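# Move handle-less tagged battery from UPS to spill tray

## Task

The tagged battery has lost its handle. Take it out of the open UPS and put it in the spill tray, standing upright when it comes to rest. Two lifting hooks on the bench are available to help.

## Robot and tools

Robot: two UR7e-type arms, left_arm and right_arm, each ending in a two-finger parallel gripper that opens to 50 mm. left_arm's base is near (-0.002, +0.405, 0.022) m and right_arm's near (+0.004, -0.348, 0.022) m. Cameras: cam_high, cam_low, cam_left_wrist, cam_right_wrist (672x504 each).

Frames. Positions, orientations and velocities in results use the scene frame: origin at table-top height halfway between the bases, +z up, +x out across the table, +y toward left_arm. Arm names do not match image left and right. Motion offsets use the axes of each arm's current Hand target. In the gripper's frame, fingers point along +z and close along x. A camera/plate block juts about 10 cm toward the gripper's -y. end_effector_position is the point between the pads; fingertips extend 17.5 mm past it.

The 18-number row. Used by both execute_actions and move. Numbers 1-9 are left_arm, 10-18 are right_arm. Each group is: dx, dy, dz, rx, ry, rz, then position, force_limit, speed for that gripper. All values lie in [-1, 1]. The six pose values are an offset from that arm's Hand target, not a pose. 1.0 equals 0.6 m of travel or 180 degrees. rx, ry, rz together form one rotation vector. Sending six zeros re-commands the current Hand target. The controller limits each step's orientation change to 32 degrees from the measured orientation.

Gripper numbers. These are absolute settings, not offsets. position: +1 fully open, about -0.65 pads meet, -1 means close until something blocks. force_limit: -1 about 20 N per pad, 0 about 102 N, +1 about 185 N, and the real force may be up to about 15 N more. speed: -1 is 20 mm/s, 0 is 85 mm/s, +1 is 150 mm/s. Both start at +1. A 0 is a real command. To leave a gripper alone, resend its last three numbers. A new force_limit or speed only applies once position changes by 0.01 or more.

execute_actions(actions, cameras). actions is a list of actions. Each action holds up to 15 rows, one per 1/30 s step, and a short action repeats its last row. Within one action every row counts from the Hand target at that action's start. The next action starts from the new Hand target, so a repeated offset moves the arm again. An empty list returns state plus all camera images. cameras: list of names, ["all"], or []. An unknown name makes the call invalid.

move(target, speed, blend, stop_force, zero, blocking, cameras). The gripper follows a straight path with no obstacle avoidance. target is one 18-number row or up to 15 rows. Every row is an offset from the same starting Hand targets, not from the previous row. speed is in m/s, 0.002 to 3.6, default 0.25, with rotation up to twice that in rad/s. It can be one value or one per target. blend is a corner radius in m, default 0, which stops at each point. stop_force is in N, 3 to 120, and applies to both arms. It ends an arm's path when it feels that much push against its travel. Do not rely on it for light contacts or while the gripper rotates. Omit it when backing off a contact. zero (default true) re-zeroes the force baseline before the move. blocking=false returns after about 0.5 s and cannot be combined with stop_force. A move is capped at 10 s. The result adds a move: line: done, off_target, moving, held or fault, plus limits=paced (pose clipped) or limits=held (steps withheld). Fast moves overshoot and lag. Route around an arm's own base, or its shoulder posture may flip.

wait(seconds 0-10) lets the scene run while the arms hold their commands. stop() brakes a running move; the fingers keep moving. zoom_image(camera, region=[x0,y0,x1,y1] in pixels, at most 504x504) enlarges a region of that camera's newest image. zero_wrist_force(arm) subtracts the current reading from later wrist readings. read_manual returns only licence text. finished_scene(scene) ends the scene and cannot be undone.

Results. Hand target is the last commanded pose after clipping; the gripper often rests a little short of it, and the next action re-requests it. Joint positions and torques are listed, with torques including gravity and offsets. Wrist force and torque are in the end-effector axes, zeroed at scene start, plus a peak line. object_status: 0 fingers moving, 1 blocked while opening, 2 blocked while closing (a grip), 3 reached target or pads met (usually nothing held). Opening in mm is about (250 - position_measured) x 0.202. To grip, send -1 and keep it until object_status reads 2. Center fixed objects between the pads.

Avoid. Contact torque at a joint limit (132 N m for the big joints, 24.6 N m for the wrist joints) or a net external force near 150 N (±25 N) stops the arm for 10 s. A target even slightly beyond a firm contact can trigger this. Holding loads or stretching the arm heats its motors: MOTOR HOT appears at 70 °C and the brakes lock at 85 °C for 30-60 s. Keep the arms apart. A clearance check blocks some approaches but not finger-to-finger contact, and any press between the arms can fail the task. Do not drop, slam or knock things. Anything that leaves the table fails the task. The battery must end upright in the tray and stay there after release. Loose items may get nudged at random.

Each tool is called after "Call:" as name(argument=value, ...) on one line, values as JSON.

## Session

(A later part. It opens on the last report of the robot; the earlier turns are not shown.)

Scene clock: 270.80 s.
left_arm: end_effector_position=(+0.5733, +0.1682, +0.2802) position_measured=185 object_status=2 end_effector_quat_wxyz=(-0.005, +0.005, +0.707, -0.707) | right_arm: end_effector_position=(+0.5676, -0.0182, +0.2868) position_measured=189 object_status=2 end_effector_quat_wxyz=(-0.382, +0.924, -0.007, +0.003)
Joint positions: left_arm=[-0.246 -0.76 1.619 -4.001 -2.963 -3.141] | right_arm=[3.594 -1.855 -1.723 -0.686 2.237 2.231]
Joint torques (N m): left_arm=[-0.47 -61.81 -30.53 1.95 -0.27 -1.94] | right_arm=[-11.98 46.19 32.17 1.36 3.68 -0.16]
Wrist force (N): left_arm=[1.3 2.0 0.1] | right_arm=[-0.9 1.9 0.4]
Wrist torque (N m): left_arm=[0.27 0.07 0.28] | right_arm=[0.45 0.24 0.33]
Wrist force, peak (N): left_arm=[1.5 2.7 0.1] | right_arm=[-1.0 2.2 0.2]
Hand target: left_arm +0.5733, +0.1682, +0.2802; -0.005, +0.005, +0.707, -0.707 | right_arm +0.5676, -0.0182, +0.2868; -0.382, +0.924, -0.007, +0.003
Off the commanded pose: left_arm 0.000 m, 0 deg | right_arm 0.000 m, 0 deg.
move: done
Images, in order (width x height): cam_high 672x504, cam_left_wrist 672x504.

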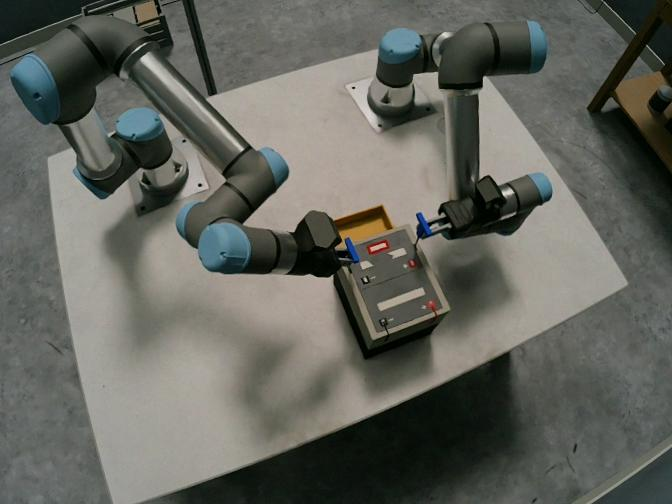

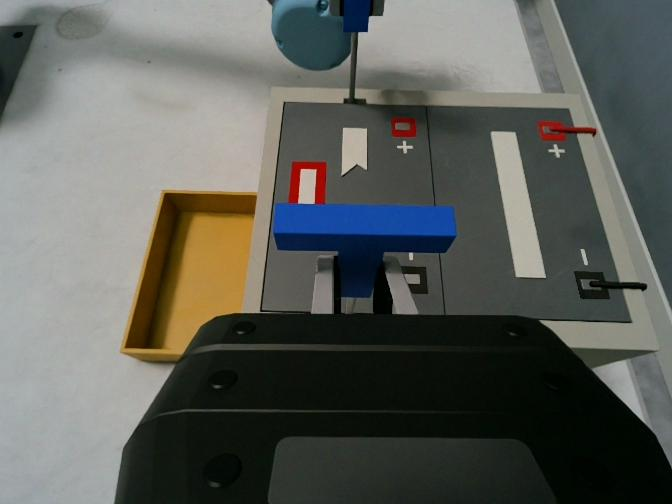

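Call:
move(target=[0,0.07,0,0,0,0,-1,-0.5,-0.6,0,0.05,0.05,0,0,0,-1,-0.2,-0.6], speed=0.03, stop_force=5)

Call:
move(target=[0,0,0,0,0,0,0.6,-0.6,-0.9,0,0,0,0,0,0,0.6,-0.6,-0.9])

Call:
move(target=[0,0,-0.12,0,0,0,0.6,-0.6,-0.9,0,0,-0.12,0,0,0,0.6,-0.6,-0.9], speed=0.15, cameras=["all"])

Call:
zoom_image(camera="cam_high", region=[340, 200, 440, 290])

Call:
zoom_image(camera="cam_low", region=[360, 160, 480, 280])

Scene clock: 286.57 s.
left_arm: end_effector_position=(+0.5733, +0.1682, +0.2519) position_measured=185 object_status=2 end_effector_quat_wxyz=(-0.005, +0.006, +0.707, -0.707) | right_arm: end_effector_position=(+0.5676, -0.0183, +0.2625) position_measured=189 object_status=2 end_effector_quat_wxyz=(-0.382, +0.924, -0.007, +0.003)
Joint positions: left_arm=[-0.246 -0.708 1.616 -4.049 -2.963 -3.141] | right_arm=[3.594 -1.881 -1.757 -0.626 2.237 2.231]
Joint torques (N m): left_arm=[6.19 -61.26 -1.35 -2.97 0.03 2.47] | right_arm=[0.21 42.83 24.93 5.42 1.18 0.72]
Wrist force (N): left_arm=[0.8 1.1 0.1] | right_arm=[-1.7 -2.5 -3.8]
Wrist torque (N m): left_arm=[0.24 0.07 0.27] | right_arm=[0.46 0.21 0.36]
Wrist force, peak (N): left_arm=[2.8 -50.6 -1.1] | right_arm=[-1.9 -20.9 -20.8]
Hand target: left_arm +0.5733, +0.1682, +0.2519; -0.005, +0.006, +0.707, -0.707 (not the last commanded pose) | right_arm +0.5676, -0.0183, +0.2625; -0.382, +0.924, -0.007, +0.003 (not the last commanded pose)
Off the commanded pose: left_arm 0.014 m, 0 deg | right_arm 0.018 m, 0 deg.
move: contact (left_arm, right_arm)

Scene clock: 287.77 s.
left_arm: end_effector_position=(+0.5733, +0.1682, +0.2519) position_measured=63 object_status=3 end_effector_quat_wxyz=(-0.005, +0.006, +0.707, -0.707) | right_arm: end_effector_position=(+0.5676, -0.0183, +0.2625) position_measured=63 object_status=3 end_effector_quat_wxyz=(-0.382, +0.924, -0.007, +0.003)
Joint positions: left_arm=[-0.246 -0.708 1.616 -4.049 -2.963 -3.141] | right_arm=[3.594 -1.881 -1.757 -0.626 2.237 2.231]
Joint torques (N m): left_arm=[6.35 -61.99 -3.74 -3 1.07 2.43] | right_arm=[11.03 43.25 25.97 5.24 3.33 1.21]
Wrist force (N): left_arm=[1.4 1.5 0.4] | right_arm=[-1.2 1.6 -0.1]
Wrist torque (N m): left_arm=[0.26 0.06 0.24] | right_arm=[0.44 0.28 0.34]
Wrist force, peak (N): left_arm=[1.4 1.8 0.2] | right_arm=[-1.3 -2.9 -3.9]
Hand target: left_arm +0.5733, +0.1682, +0.2519; -0.005, +0.006, +0.707, -0.707 | right_arm +0.5676, -0.0183, +0.2625; -0.382, +0.924, -0.007, +0.003
Off the commanded pose: left_arm 0.000 m, 0 deg | right_arm 0.000 m, 0 deg.
move: done

Scene clock: 288.33 s.
left_arm: end_effector_position=(+0.5733, +0.1688, +0.2519) position_measured=63 object_status=3 end_effector_quat_wxyz=(-0.005, +0.005, +0.707, -0.707) | right_arm: end_effector_position=(+0.5675, -0.0285, +0.2729) position_measured=63 object_status=3 end_effector_quat_wxyz=(-0.382, +0.924, -0.007, +0.003)
Joint positions: left_arm=[-0.245 -0.708 1.616 -4.049 -2.964 -3.141] | right_arm=[3.578 -1.861 -1.751 -0.663 2.244 2.213]
Joint torques (N m): left_arm=[-7.22 -59.52 -6 -2.65 1.26 2.44] | right_arm=[8.88 32.24 17.82 3.79 -0.72 1.11]
Wrist force (N): left_arm=[1.3 1.4 0.6] | right_arm=[-1.0 1.4 -0.3]
Wrist torque (N m): left_arm=[0.27 0.07 0.24] | right_arm=[0.42 0.26 0.25]
Wrist force, peak (N): left_arm=[1.7 1.6 1.9] | right_arm=[-0.7 1.4 -2.7]
Hand target: left_arm +0.5733, +0.1688, +0.2519; -0.005, +0.005, +0.707, -0.707 (not the last commanded pose) | right_arm +0.5675, -0.0285, +0.2728; -0.382, +0.924, -0.007, +0.003 (not the last commanded pose)
Off the commanded pose: left_arm 0.071 m, 0 deg | right_arm 0.057 m, 0 deg.
move: held (left_arm; a check stopped the path), off_target (right_arm; braked when a check withheld steps of left_arm); limits=held
pose unreachable (left arm): on one or more control steps of this call, first in action 0 (counted from 0), this arm could not follow its commanded pose, so it was not sent that pose on those steps. It may still have moved: this result reports where it is.
cause: moving toward the commanded pose would bring two parts of the arm too close to each other (its gripper and another part of the arm, with joints 4 (wrist 1) to 6 (wrist 3) between them, 3 mm apart when it was first held).

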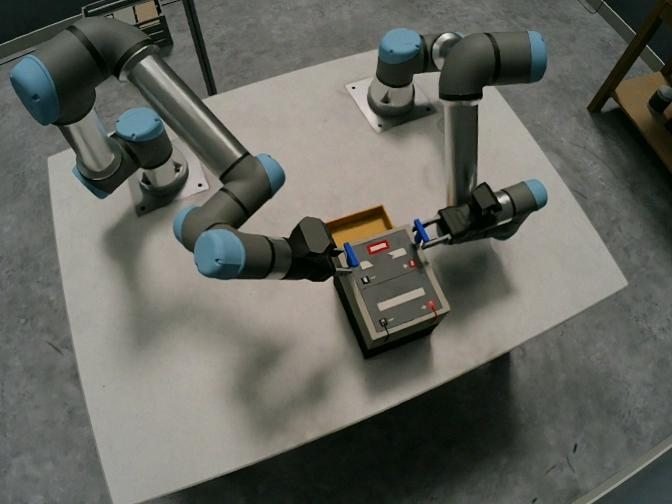

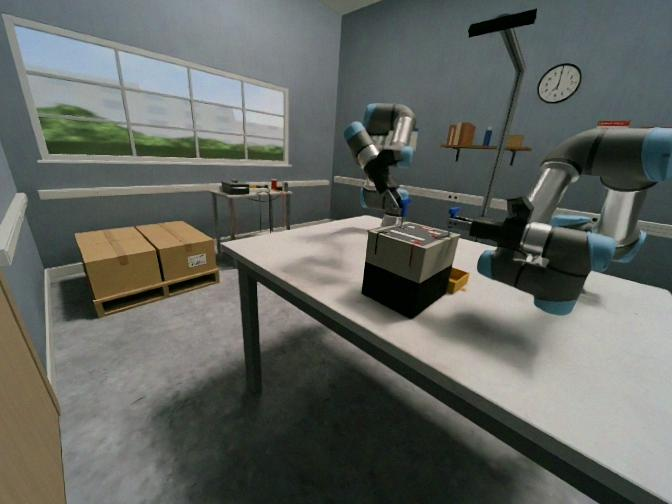

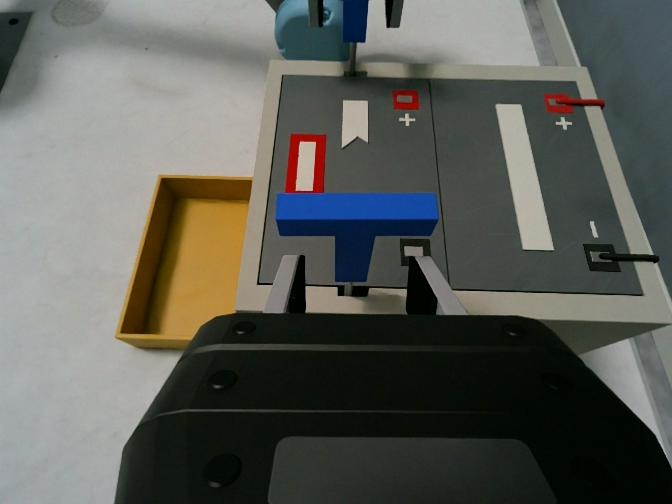

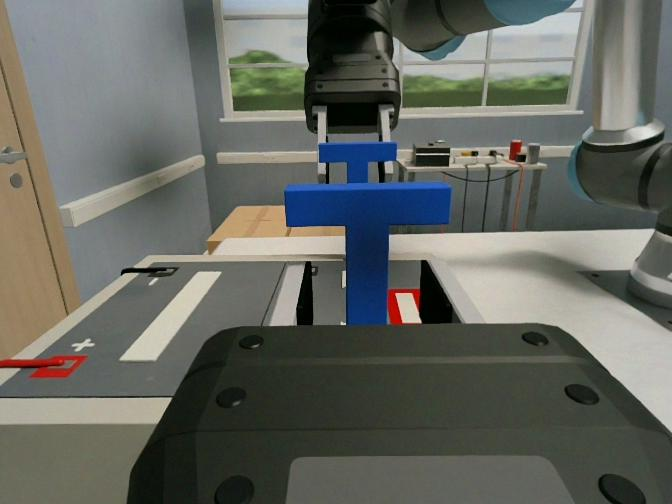

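Scaled by 5.040 from the camera's 672x504 image, which has a finer 960x720 frame.

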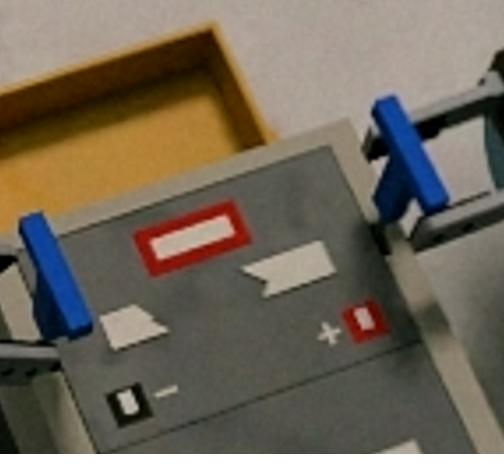

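Scaled by 4.200 from the camera's 672x504 image, which has a finer 960x720 frame.

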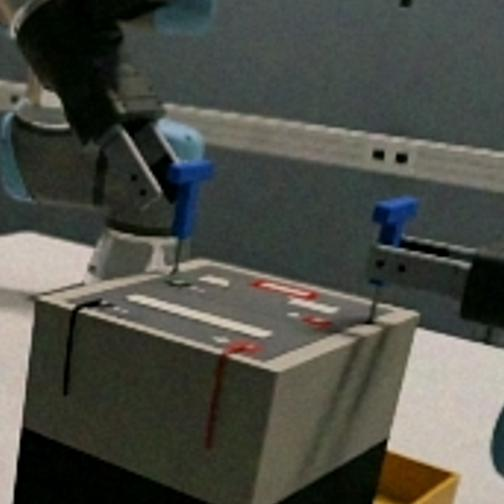

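Call:
move(target=[[0,0,0,-0.25,0,0,0.6,-0.6,-0.9,0,0,0,0,0,0,0.6,-0.6,-0.9],[0,-0.0825,-0.0825,-0.25,0,0,0.6,-0.6,-0.9,0,0,-0.11,0,0,0,0.6,-0.6,-0.9]], speed=0.15, cameras=["all"])

Call:
zoom_image(camera="cam_left_wrist", region=[250, 30, 480, 330])

Call:
zoom_image(camera="cam_right_wrist", region=[250, 30, 480, 330])

Scene clock: 307.90 s.
left_arm: end_effector_position=(+0.5740, +0.2182, +0.3015) position_measured=63 object_status=3 end_effector_quat_wxyz=(-0.002, +0.007, +0.924, -0.383) | right_arm: end_effector_position=(+0.5668, -0.0751, +0.3196) position_measured=63 object_status=3 end_effector_quat_wxyz=(-0.382, +0.924, -0.007, +0.003)
Joint positions: left_arm=[-0.291 -1.339 1.691 -2.143 -2.331 -1.882] | right_arm=[3.502 -1.785 -1.706 -0.842 2.274 2.123]
Joint torques (N m): left_arm=[4.4 -33.17 -12.73 -1.7 -0.38 -1.71] | right_arm=[7.93 27.6 20.02 2.73 -0.52 0.46]
Wrist force (N): left_arm=[0.5 0.7 0.6] | right_arm=[-1.2 1.5 -0.1]
Wrist torque (N m): left_arm=[0.18 -0.01 0.24] | right_arm=[0.44 0.31 0.24]
Wrist force, peak (N): left_arm=[0.3 1.4 3.3] | right_arm=[-0.8 1.9 -2.6]
Hand target: left_arm +0.5740, +0.2183, +0.3014; -0.003, +0.007, +0.924, -0.383 | right_arm +0.5668, -0.0751, +0.3196; -0.382, +0.924, -0.007, +0.003
Off the commanded pose: left_arm 0.000 m, 0 deg | right_arm 0.000 m, 0 deg.
move: done

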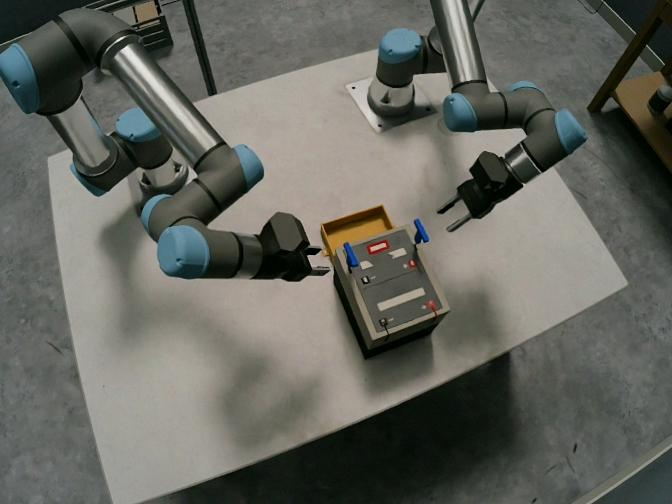

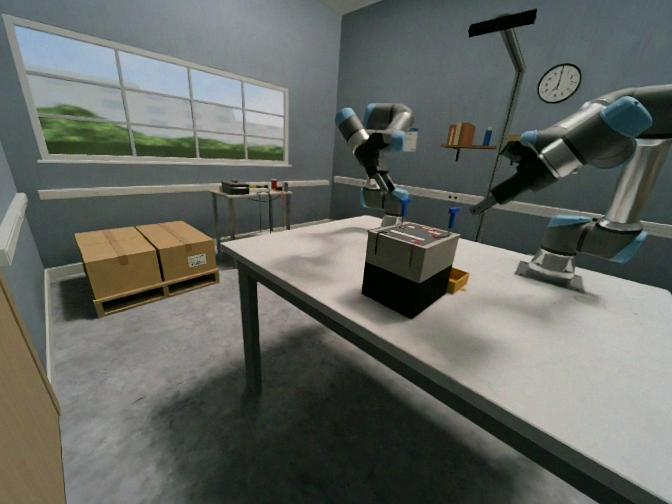

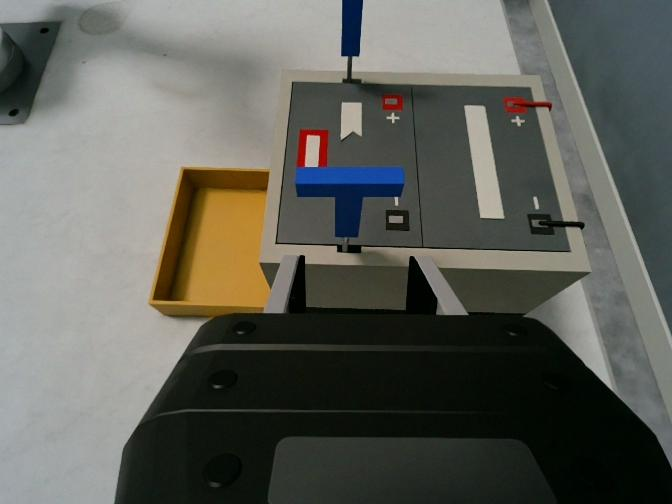

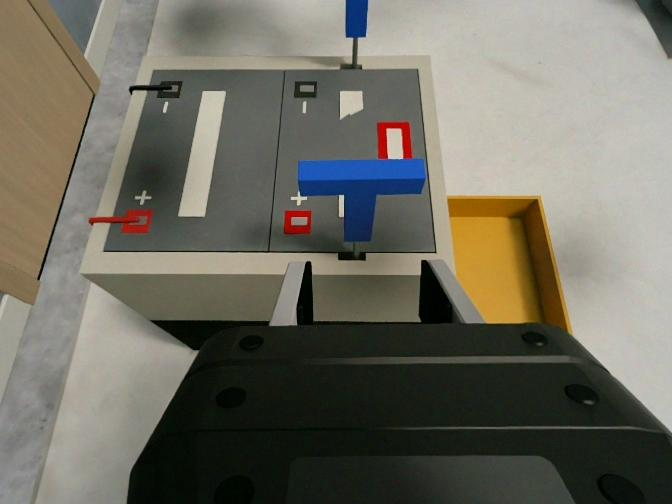

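Scaled by 1.680 from the camera's 672x504 image, which has a finer 960x720 frame.

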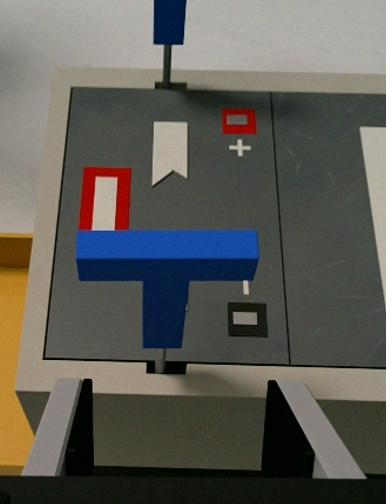

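Scaled by 1.680 from the camera's 672x504 image, which has a finer 960x720 frame.

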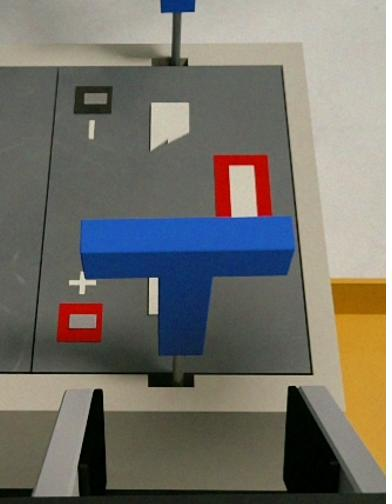

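Call:
move(target=[[0,0,0,0,0,0,0.6,-0.6,-0.9,-0.1132,-0.1587,0.0172,0,0.3536,0.3536,1,-0.5,-0.8],[0,0,0,0,0,0,0.6,-0.6,-0.9,-0.0655,-0.0918,0.084,0,0.3536,0.3536,1,-0.5,-0.8]], speed=0.35, blend=0.01, cameras=["cam_high","cam_left_wrist","cam_right_wrist"])

Call:
zoom_image(camera="cam_left_wrist", region=[250, 130, 480, 330])

Scene clock: 342.33 s.
left_arm: end_effector_position=(+0.5740, +0.2183, +0.3014) position_measured=63 object_status=3 end_effector_quat_wxyz=(-0.003, +0.007, +0.924, -0.383) | right_arm: end_effector_position=(+0.5285, +0.0000, +0.3229) position_measured=3 object_status=3 end_effector_quat_wxyz=(-0.268, +0.649, -0.658, +0.273) end_effector_velocity=(+0.000, +0.000, +0.000) end_effector_angular_velocity=(+0.002, -0.002, +0.001)
Joint positions: left_arm=[-0.291 -1.339 1.691 -2.142 -2.331 -1.882] | right_arm=[4.181 -1.61 -1.912 -0.759 0.892 4.077]
Joint velocities: left_arm=[within noise] | right_arm=[0 -0.001 -0.002 0.006 0 -0.001]
Joint torques (N m): left_arm=[7.16 -28.84 -13.2 -2.48 -0.42 1.64] | right_arm=[3.92 14.44 18.29 6.5 -3.71 -0.42]
Wrist force (N): left_arm=[0.5 0.6 0.6] | right_arm=[-0.9 1.5 -0.3]
Wrist torque (N m): left_arm=[0.16 -0.01 0.23] | right_arm=[0.44 0.24 0.26]
Wrist force, peak (N): left_arm=[0.6 0.9 0.7] | right_arm=[-0.8 3.6 3.8]
Hand target: left_arm +0.5740, +0.2183, +0.3014; -0.003, +0.007, +0.924, -0.383 | right_arm +0.5286, +0.0000, +0.3227; -0.268, +0.649, -0.658, +0.273
Off the commanded pose: left_arm 0.000 m, 0 deg | right_arm 0.000 m, 0 deg.
move: done
Images, in order (width x height): cam_high 672x504, cam_left_wrist 672x504, cam_right_wrist 672x504.

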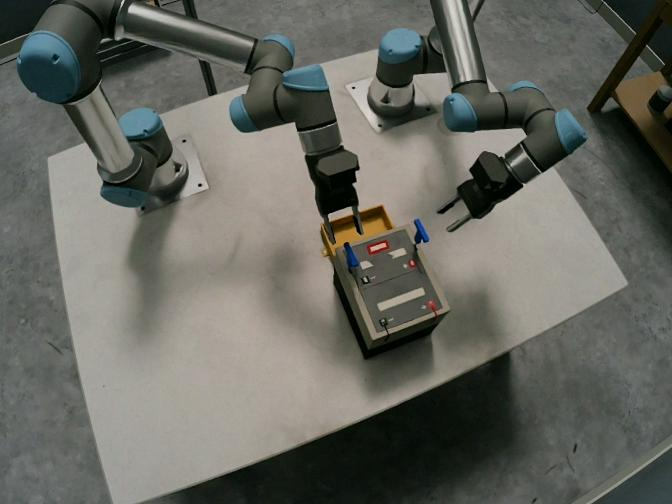

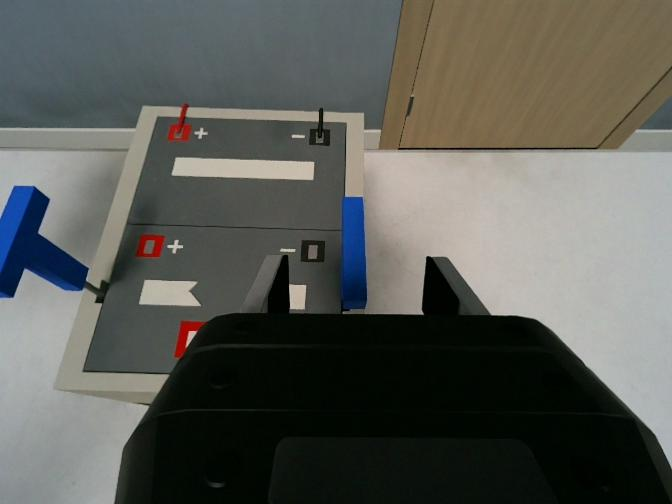

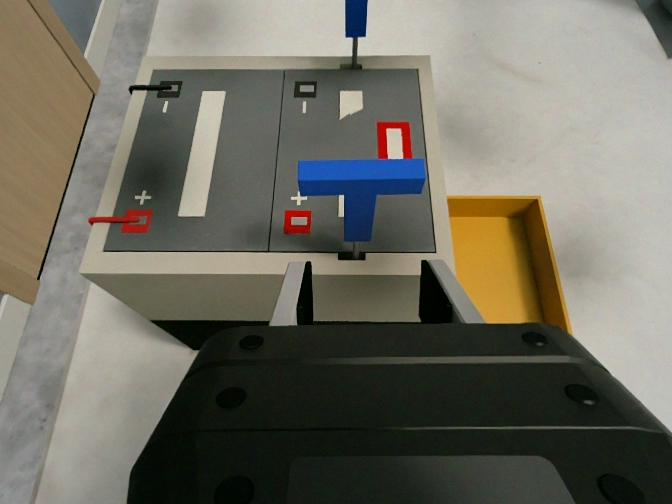

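Scaled by 2.191 from the camera's 672x504 image, which has a finer 960x720 frame.

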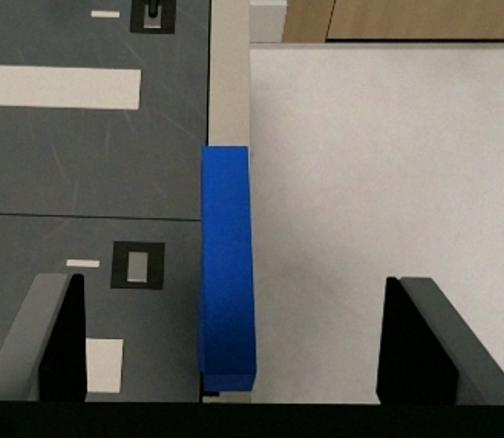

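Call:
move(target=[0,0,0,0,0,0,0.6,-0.6,-0.9,0,0,0.1,0,0,0,1,-0.5,-0.8], speed=0.08, stop_force=6)

Call:
move(target=[0,0,0,0,0,0,0.6,-0.6,-0.9,0,0,0,0,0,0,-1,-0.5,-0.9], cameras=["cam_high","cam_left_wrist","cam_right_wrist"])

Call:
zoom_image(camera="cam_left_wrist", region=[250, 130, 480, 330])

Scene clock: 352.53 s.
left_arm: end_effector_position=(+0.5740, +0.2183, +0.3014) position_measured=63 object_status=3 end_effector_quat_wxyz=(-0.003, +0.007, +0.924, -0.383) | right_arm: end_effector_position=(+0.5710, -0.0007, +0.2803) position_measured=3 object_status=3 end_effector_quat_wxyz=(-0.268, +0.649, -0.658, +0.273)
Joint positions: left_arm=[-0.291 -1.339 1.691 -2.142 -2.331 -1.882] | right_arm=[4.105 -1.735 -1.904 -0.588 0.926 3.99]
Joint torques (N m): left_arm=[6.86 -28.56 -12.28 -4.67 -0.24 0.59] | right_arm=[12.6 35.08 16.98 6.12 -3.58 0.98]
Wrist force (N): left_arm=[0.1 0.9 0.6] | right_arm=[-1.0 1.5 0.1]
Wrist torque (N m): left_arm=[0.20 0.04 0.24] | right_arm=[0.45 0.27 0.26]
Wrist force, peak (N): left_arm=[0.6 1.0 0.8] | right_arm=[-1.1 1.7 1.5]
Hand target: left_arm +0.5740, +0.2183, +0.3014; -0.003, +0.007, +0.924, -0.383 | right_arm +0.5710, -0.0007, +0.2803; -0.268, +0.649, -0.658, +0.273
Off the commanded pose: left_arm 0.000 m, 0 deg | right_arm 0.000 m, 0 deg.
move: done

Scene clock: 354.27 s.
left_arm: end_effector_position=(+0.5740, +0.2183, +0.3014) position_measured=63 object_status=3 end_effector_quat_wxyz=(-0.003, +0.007, +0.924, -0.383) | right_arm: end_effector_position=(+0.5710, -0.0007, +0.2803) position_measured=202 object_status=2 end_effector_quat_wxyz=(-0.268, +0.649, -0.658, +0.273)
Joint positions: left_arm=[-0.291 -1.339 1.691 -2.142 -2.331 -1.882] | right_arm=[4.105 -1.735 -1.904 -0.588 0.926 3.99]
Joint torques (N m): left_arm=[6.33 -28.26 -12.61 -5.33 -0.37 -0.02] | right_arm=[12.32 36.61 17.44 6.19 -3.27 -0.85]
Wrist force (N): left_arm=[0.2 0.5 0.7] | right_arm=[-1.0 1.5 0.0]
Wrist torque (N m): left_arm=[0.15 0.02 0.24] | right_arm=[0.44 0.25 0.26]
Wrist force, peak (N): left_arm=[0.4 0.8 0.7] | right_arm=[-1.2 1.7 0.1]
Hand target: left_arm +0.5740, +0.2183, +0.3014; -0.003, +0.007, +0.924, -0.383 | right_arm +0.5710, -0.0007, +0.2803; -0.268, +0.649, -0.658, +0.273
Off the commanded pose: left_arm 0.000 m, 0 deg | right_arm 0.000 m, 0 deg.
move: done
Images, in order (width x height): cam_high 672x504, cam_left_wrist 672x504, cam_right_wrist 672x504.

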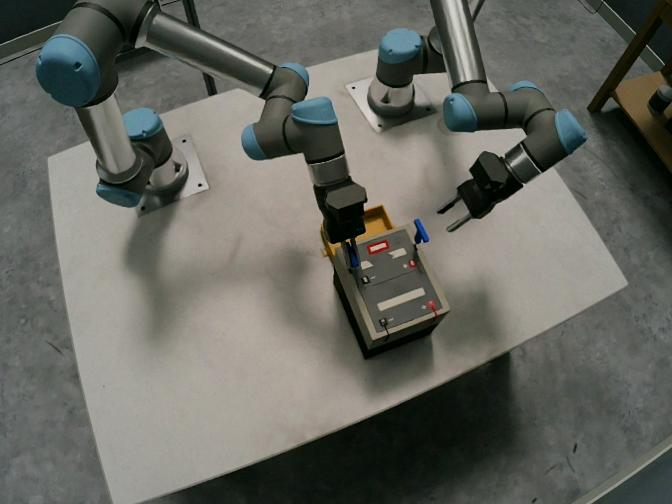

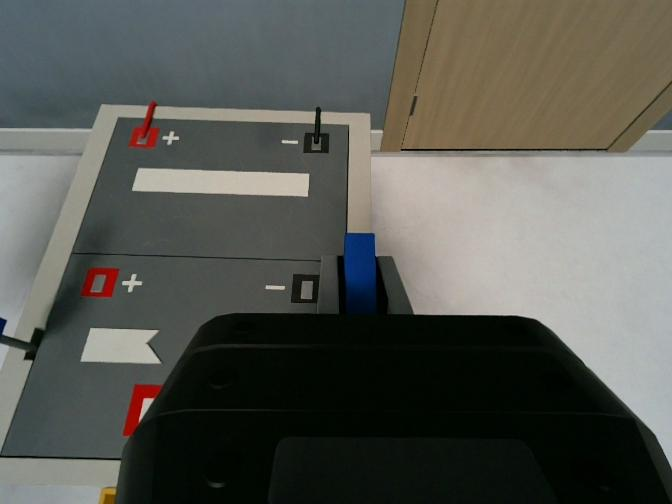

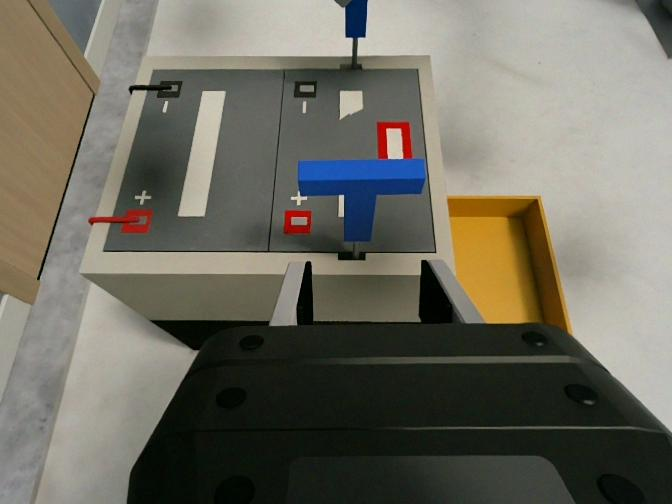

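Scaled by 2.191 from the camera's 672x504 image, which has a finer 960x720 frame.

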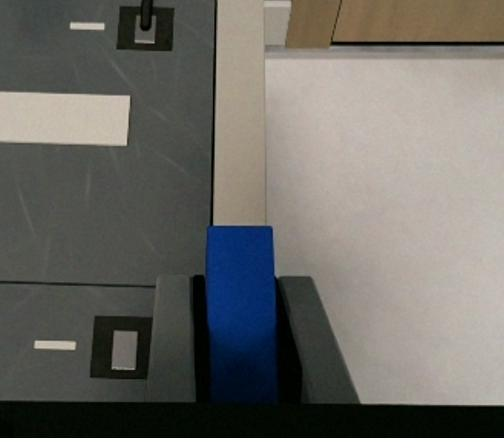

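Call:
move(target=[0,0,0,0,0,0,0.6,-0.6,-0.9,0.0033,0,-0.0024,0,-0.3536,-0.3536,-1,-0.5,-0.9], speed=0.13, stop_force=15, cameras=["cam_high","cam_left_wrist","cam_right_wrist"])

Call:
zoom_image(camera="cam_right_wrist", region=[300, 0, 430, 100])

Scene clock: 368.23 s.
left_arm: end_effector_position=(+0.5740, +0.2183, +0.3014) position_measured=63 object_status=3 end_effector_quat_wxyz=(-0.003, +0.007, +0.924, -0.383) | right_arm: end_effector_position=(+0.5706, -0.0012, +0.2807) position_measured=202 object_status=2 end_effector_quat_wxyz=(-0.322, +0.778, -0.498, +0.207)
Joint positions: left_arm=[-0.291 -1.339 1.691 -2.142 -2.331 -1.882] | right_arm=[3.98 -1.709 -1.994 -0.275 1.262 3.464]
Joint torques (N m): left_arm=[4.83 -27.54 -13.51 -5.55 -0.32 -1.45] | right_arm=[-19.5 29.6 28.24 5.28 -2.49 -1.57]
Wrist force (N): left_arm=[0.3 0.6 0.5] | right_arm=[-14.7 0.9 3.0]
Wrist torque (N m): left_arm=[0.15 0.02 0.24] | right_arm=[0.66 -0.34 1.09]
Wrist force, peak (N): left_arm=[0.5 1.0 0.6] | right_arm=[-16.6 4.3 5.3]
Hand target: left_arm +0.5740, +0.2183, +0.3014; -0.003, +0.007, +0.924, -0.383 | right_arm +0.5707, -0.0012, +0.2807; -0.322, +0.778, -0.498, +0.207 (not the last commanded pose)
Off the commanded pose: left_arm 0.000 m, 0 deg | right_arm 0.002 m, 64 deg.
move: contact (right_arm)
Images, in order (width x height): cam_high 672x504, cam_left_wrist 672x504, cam_right_wrist 672x504.

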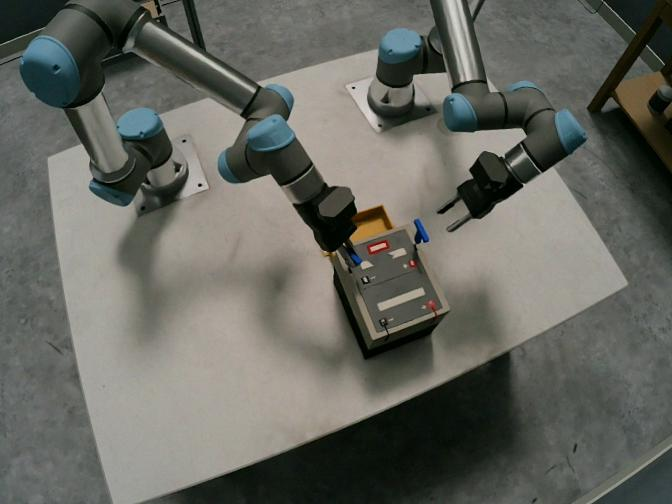

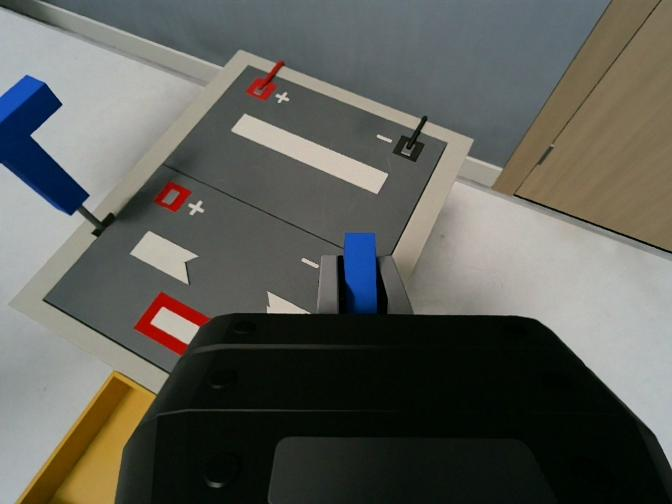

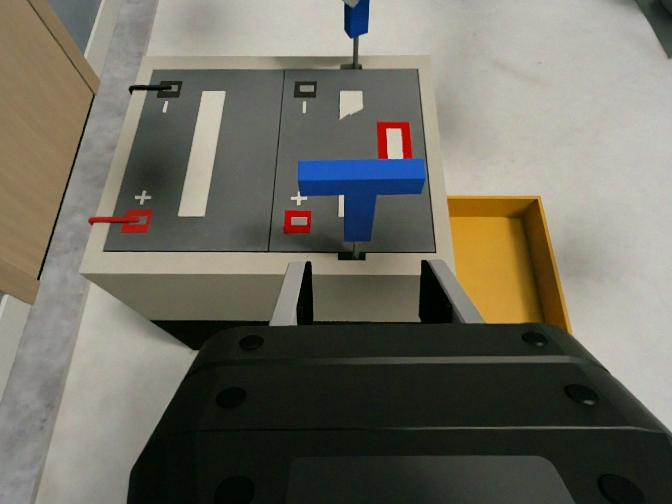

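Scaled by 3.877 from the camera's 672x504 image, which has a finer 960x720 frame.

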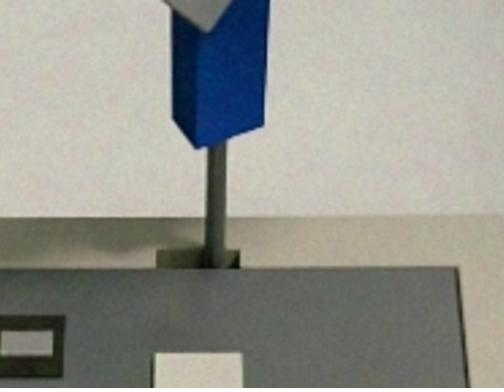

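Call:
move(target=[[0,0,0,0,0,0,0.6,-0.6,-0.9,0,0,0,0,0.1021,0.1021,-1,-0.5,-0.9],[0,0,0,0,0,0,0.6,-0.6,-0.9,-0.0016,0.0047,-0.0047,0,0.1021,0.1021,-1,-0.5,-0.9]], speed=0.13)

Call:
move(target=[0,0,0,0,0,0,0.6,-0.6,-0.9,0,0,0,0,-0.3536,-0.3536,-1,-0.5,-0.9], speed=0.13, stop_force=12, cameras=["cam_high","cam_left_wrist","cam_right_wrist"])

Call:
zoom_image(camera="cam_right_wrist", region=[300, 0, 430, 100])

Scene clock: 388.30 s.
left_arm: end_effector_position=(+0.5740, +0.2183, +0.3014) position_measured=63 object_status=3 end_effector_quat_wxyz=(-0.003, +0.007, +0.924, -0.383) | right_arm: end_effector_position=(+0.5665, -0.0019, +0.2807) position_measured=202 object_status=2 end_effector_quat_wxyz=(-0.267, +0.646, -0.660, +0.274) end_effector_velocity=(+0.002, +0.000, -0.001) end_effector_angular_velocity=(-0.005, +0.001, +0.002)
Joint positions: left_arm=[-0.291 -1.339 1.691 -2.142 -2.331 -1.882] | right_arm=[4.112 -1.726 -1.912 -0.599 0.918 4.007]
Joint velocities: left_arm=[within noise] | right_arm=[-0.002 -0.004 0.004 -0.001 0 -0.005]
Joint torques (N m): left_arm=[5.08 -28.31 -13.62 -5.55 -0.23 -2.6] | right_arm=[-13.99 20.56 29.83 0.53 -1.06 -2.1]
Wrist force (N): left_arm=[0.0 0.5 0.4] | right_arm=[-9.6 -2.4 10.1]
Wrist torque (N m): left_arm=[0.14 0.06 0.24] | right_arm=[1.07 -0.03 0.74]
Wrist force, peak (N): left_arm=[0.4 1.1 0.6] | right_arm=[-15.6 2.4 3.1]
Hand target: left_arm +0.5740, +0.2183, +0.3014; -0.003, +0.007, +0.924, -0.383 | right_arm +0.5666, -0.0020, +0.2807; -0.267, +0.646, -0.660, +0.274
Off the commanded pose: left_arm 0.000 m, 0 deg | right_arm 0.000 m, 0 deg.
move: done

Scene clock: 395.03 s.
left_arm: end_effector_position=(+0.5740, +0.2183, +0.3014) position_measured=63 object_status=3 end_effector_quat_wxyz=(-0.003, +0.007, +0.924, -0.383) | right_arm: end_effector_position=(+0.5663, -0.0017, +0.2810) position_measured=202 object_status=2 end_effector_quat_wxyz=(-0.382, +0.922, -0.065, +0.027)
Joint positions: left_arm=[-0.291 -1.339 1.691 -2.142 -2.331 -1.882] | right_arm=[3.644 -1.843 -1.785 -0.523 2.153 2.423]
Joint torques (N m): left_arm=[2.33 -28.19 -13.93 -5.47 -0.28 -2.52] | right_arm=[-22.77 50.86 29.61 0.53 -11.18 -0.37]
Wrist force (N): left_arm=[0.2 0.7 0.5] | right_arm=[-22.2 -36.0 45.3]
Wrist torque (N m): left_arm=[0.17 0.03 0.24] | right_arm=[0.70 0.20 0.83]
Wrist force, peak (N): left_arm=[0.4 0.8 0.7] | right_arm=[-27.5 -37.9 45.7]
Hand target: left_arm +0.5740, +0.2183, +0.3014; -0.003, +0.007, +0.924, -0.383 | right_arm +0.5663, -0.0018, +0.2809; -0.382, +0.922, -0.065, +0.027 (not the last commanded pose)
Off the commanded pose: left_arm 0.000 m, 0 deg | right_arm 0.000 m, 7 deg.
move: contact (right_arm)
Images, in order (width x height): cam_high 672x504, cam_left_wrist 672x504, cam_right_wrist 672x504.

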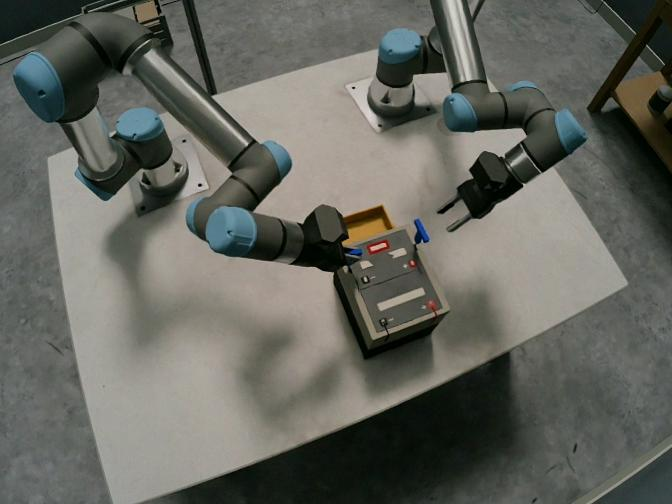

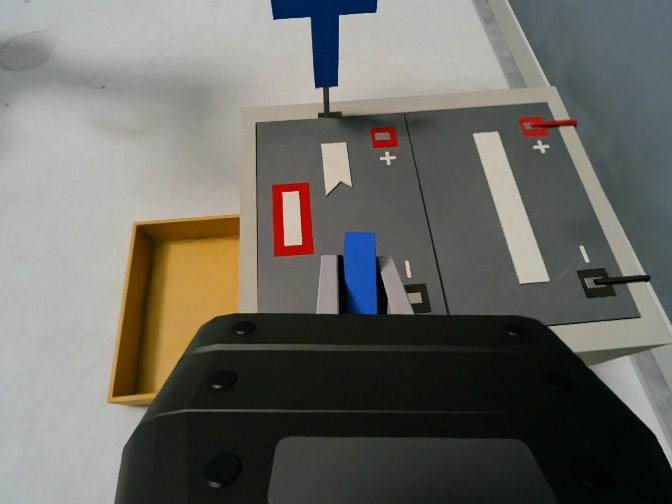

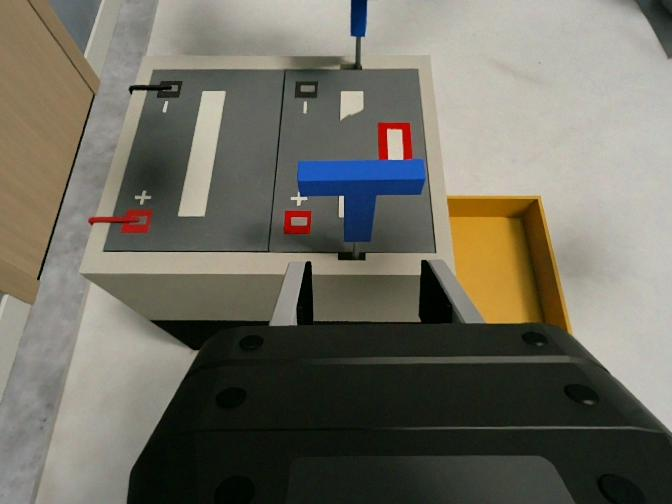

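Scaled by 3.877 from the camera's 672x504 image, which has a finer 960x720 frame.

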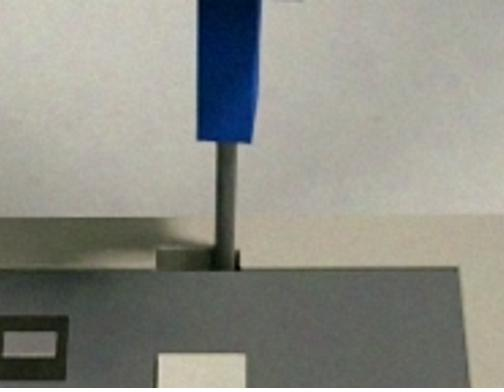

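Call:
move(target=[[0,0,0,0,0,0,0.6,-0.6,-0.9,0.0022,-0.0047,0.0047,0,0,0,-1,-0.5,-0.9],[0,0,0,0,0,0,0.6,-0.6,-0.9,0.0022,-0.0047,0.0047,0,-0.0275,-0.0275,-1,-0.5,-0.9]], speed=0.05, cameras=["cam_right_wrist"])

Call:
zoom_image(camera="cam_right_wrist", region=[300, 0, 430, 100])

Scene clock: 417.23 s.
left_arm: end_effector_position=(+0.5740, +0.2183, +0.3014) position_measured=63 object_status=3 end_effector_quat_wxyz=(-0.003, +0.007, +0.924, -0.383) | right_arm: end_effector_position=(+0.5683, +0.0019, +0.2809) position_measured=202 object_status=2 end_effector_quat_wxyz=(-0.383, +0.924, -0.009, +0.004)
Joint positions: left_arm=[-0.291 -1.339 1.691 -2.142 -2.331 -1.882] | right_arm=[3.625 -1.878 -1.717 -0.644 2.223 2.273]
Joint torques (N m): left_arm=[3.24 -27.78 -13.17 -5.43 -0.33 -2.6] | right_arm=[6.69 42.4 17.66 6.55 0.82 2]
Wrist force (N): left_arm=[0.3 0.6 0.4] | right_arm=[-0.1 5.0 -6.4]
Wrist torque (N m): left_arm=[0.16 0.02 0.24] | right_arm=[-0.21 0.38 0.17]
Wrist force, peak (N): left_arm=[0.0 1.2 0.4] | right_arm=[-21.9 -35.9 45.8]
Hand target: left_arm +0.5740, +0.2183, +0.3014; -0.003, +0.007, +0.924, -0.383 | right_arm +0.5682, +0.0020, +0.2809; -0.383, +0.924, -0.009, +0.004
Off the commanded pose: left_arm 0.000 m, 0 deg | right_arm 0.000 m, 0 deg.
move: done
Images, in order (width x height): cam_right_wrist 672x504.

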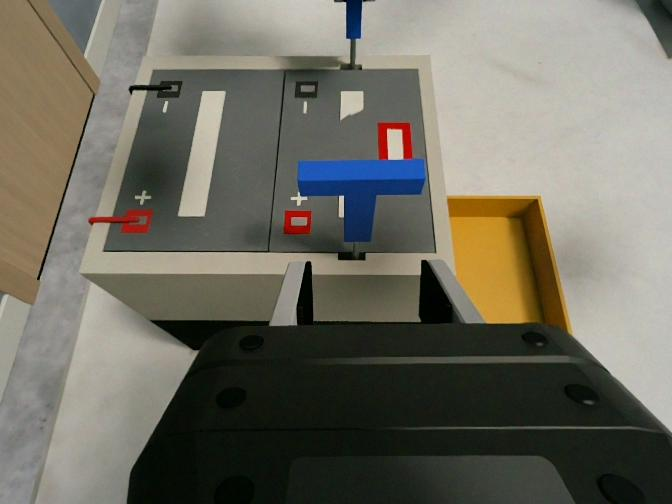

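Scaled by 3.877 from the camera's 672x504 image, which has a finer 960x720 frame.

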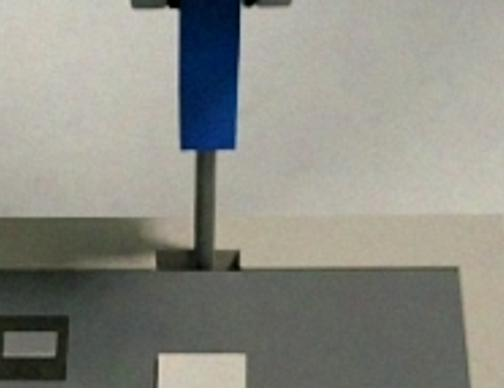

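Call:
move(target=[[0.1178,-0.1432,0.005,0,-0.3536,-0.3536,1,-0.5,-0.8,0,0,0,0,0,0,-1,-0.5,-0.9],[0.0718,-0.0942,0.0541,0,-0.3536,-0.3536,1,-0.5,-0.8,0,0,0,0,0,0,-1,-0.5,-0.9]], speed=0.35, blend=0.01, cameras=["cam_high","cam_left_wrist","cam_right_wrist"])

Call:
zoom_image(camera="cam_right_wrist", region=[250, 130, 480, 330])

Scene clock: 453.37 s.
left_arm: end_effector_position=(+0.5299, +0.1560, +0.3185) position_measured=3 object_status=3 end_effector_quat_wxyz=(-0.269, +0.648, -0.658, +0.273) end_effector_velocity=(+0.001, -0.001, +0.000) end_effector_angular_velocity=(-0.006, -0.002, +0.001) | right_arm: end_effector_position=(+0.5682, +0.0020, +0.2809) position_measured=202 object_status=2 end_effector_quat_wxyz=(-0.383, +0.924, -0.009, +0.004)
Joint positions: left_arm=[-0.985 -1.661 2.077 -2.533 -0.974 -3.888] | right_arm=[3.625 -1.877 -1.717 -0.644 2.223 2.273]
Joint velocities: left_arm=[0.001 0.001 0 -0.006 -0.001 -0.002] | right_arm=[within noise]
Joint torques (N m): left_arm=[6.38 -12.43 -27.45 -6.28 1.22 -0.93] | right_arm=[16.67 46.29 18.36 6.65 4.32 1.43]
Wrist force (N): left_arm=[0.9 0.9 0.4] | right_arm=[0.9 6.2 -4.7]
Wrist torque (N m): left_arm=[0.21 -0.06 0.20] | right_arm=[-0.16 0.45 0.10]
Wrist force, peak (N): left_arm=[0.3 2.8 4.8] | right_arm=[-0.1 4.4 -7.2]
Hand target: left_arm +0.5300, +0.1560, +0.3184; -0.269, +0.648, -0.658, +0.273 | right_arm +0.5682, +0.0020, +0.2809; -0.383, +0.924, -0.009, +0.004
Off the commanded pose: left_arm 0.000 m, 0 deg | right_arm 0.000 m, 0 deg.
move: done
Images, in order (width x height): cam_high 672x504, cam_left_wrist 672x504, cam_right_wrist 672x504.

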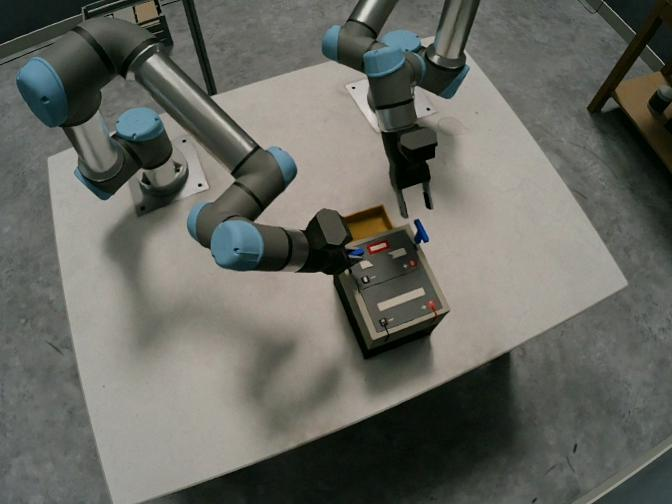

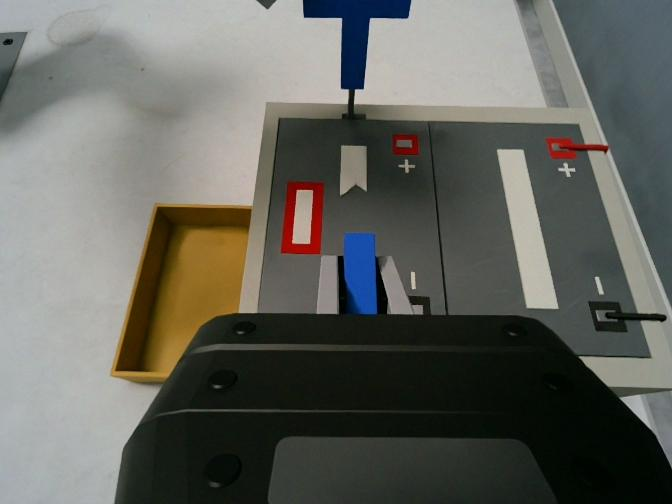

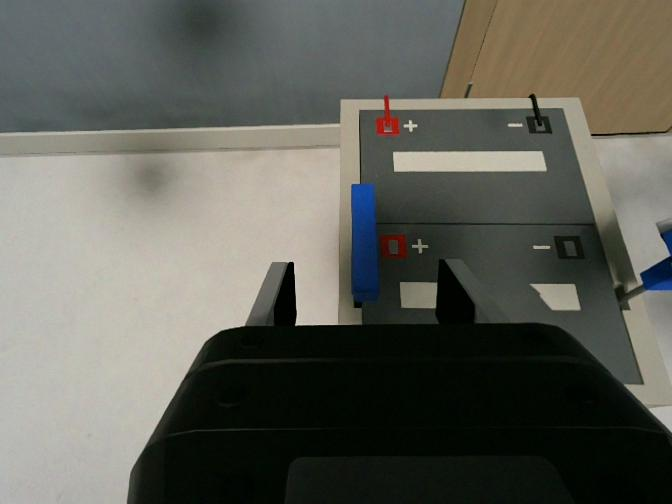

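Scaled by 2.191 from the camera's 672x504 image, which has a finer 960x720 frame.

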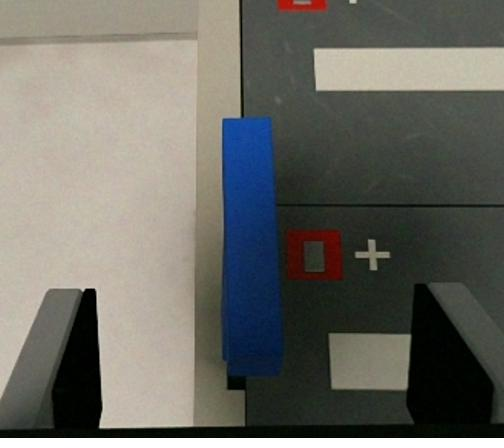

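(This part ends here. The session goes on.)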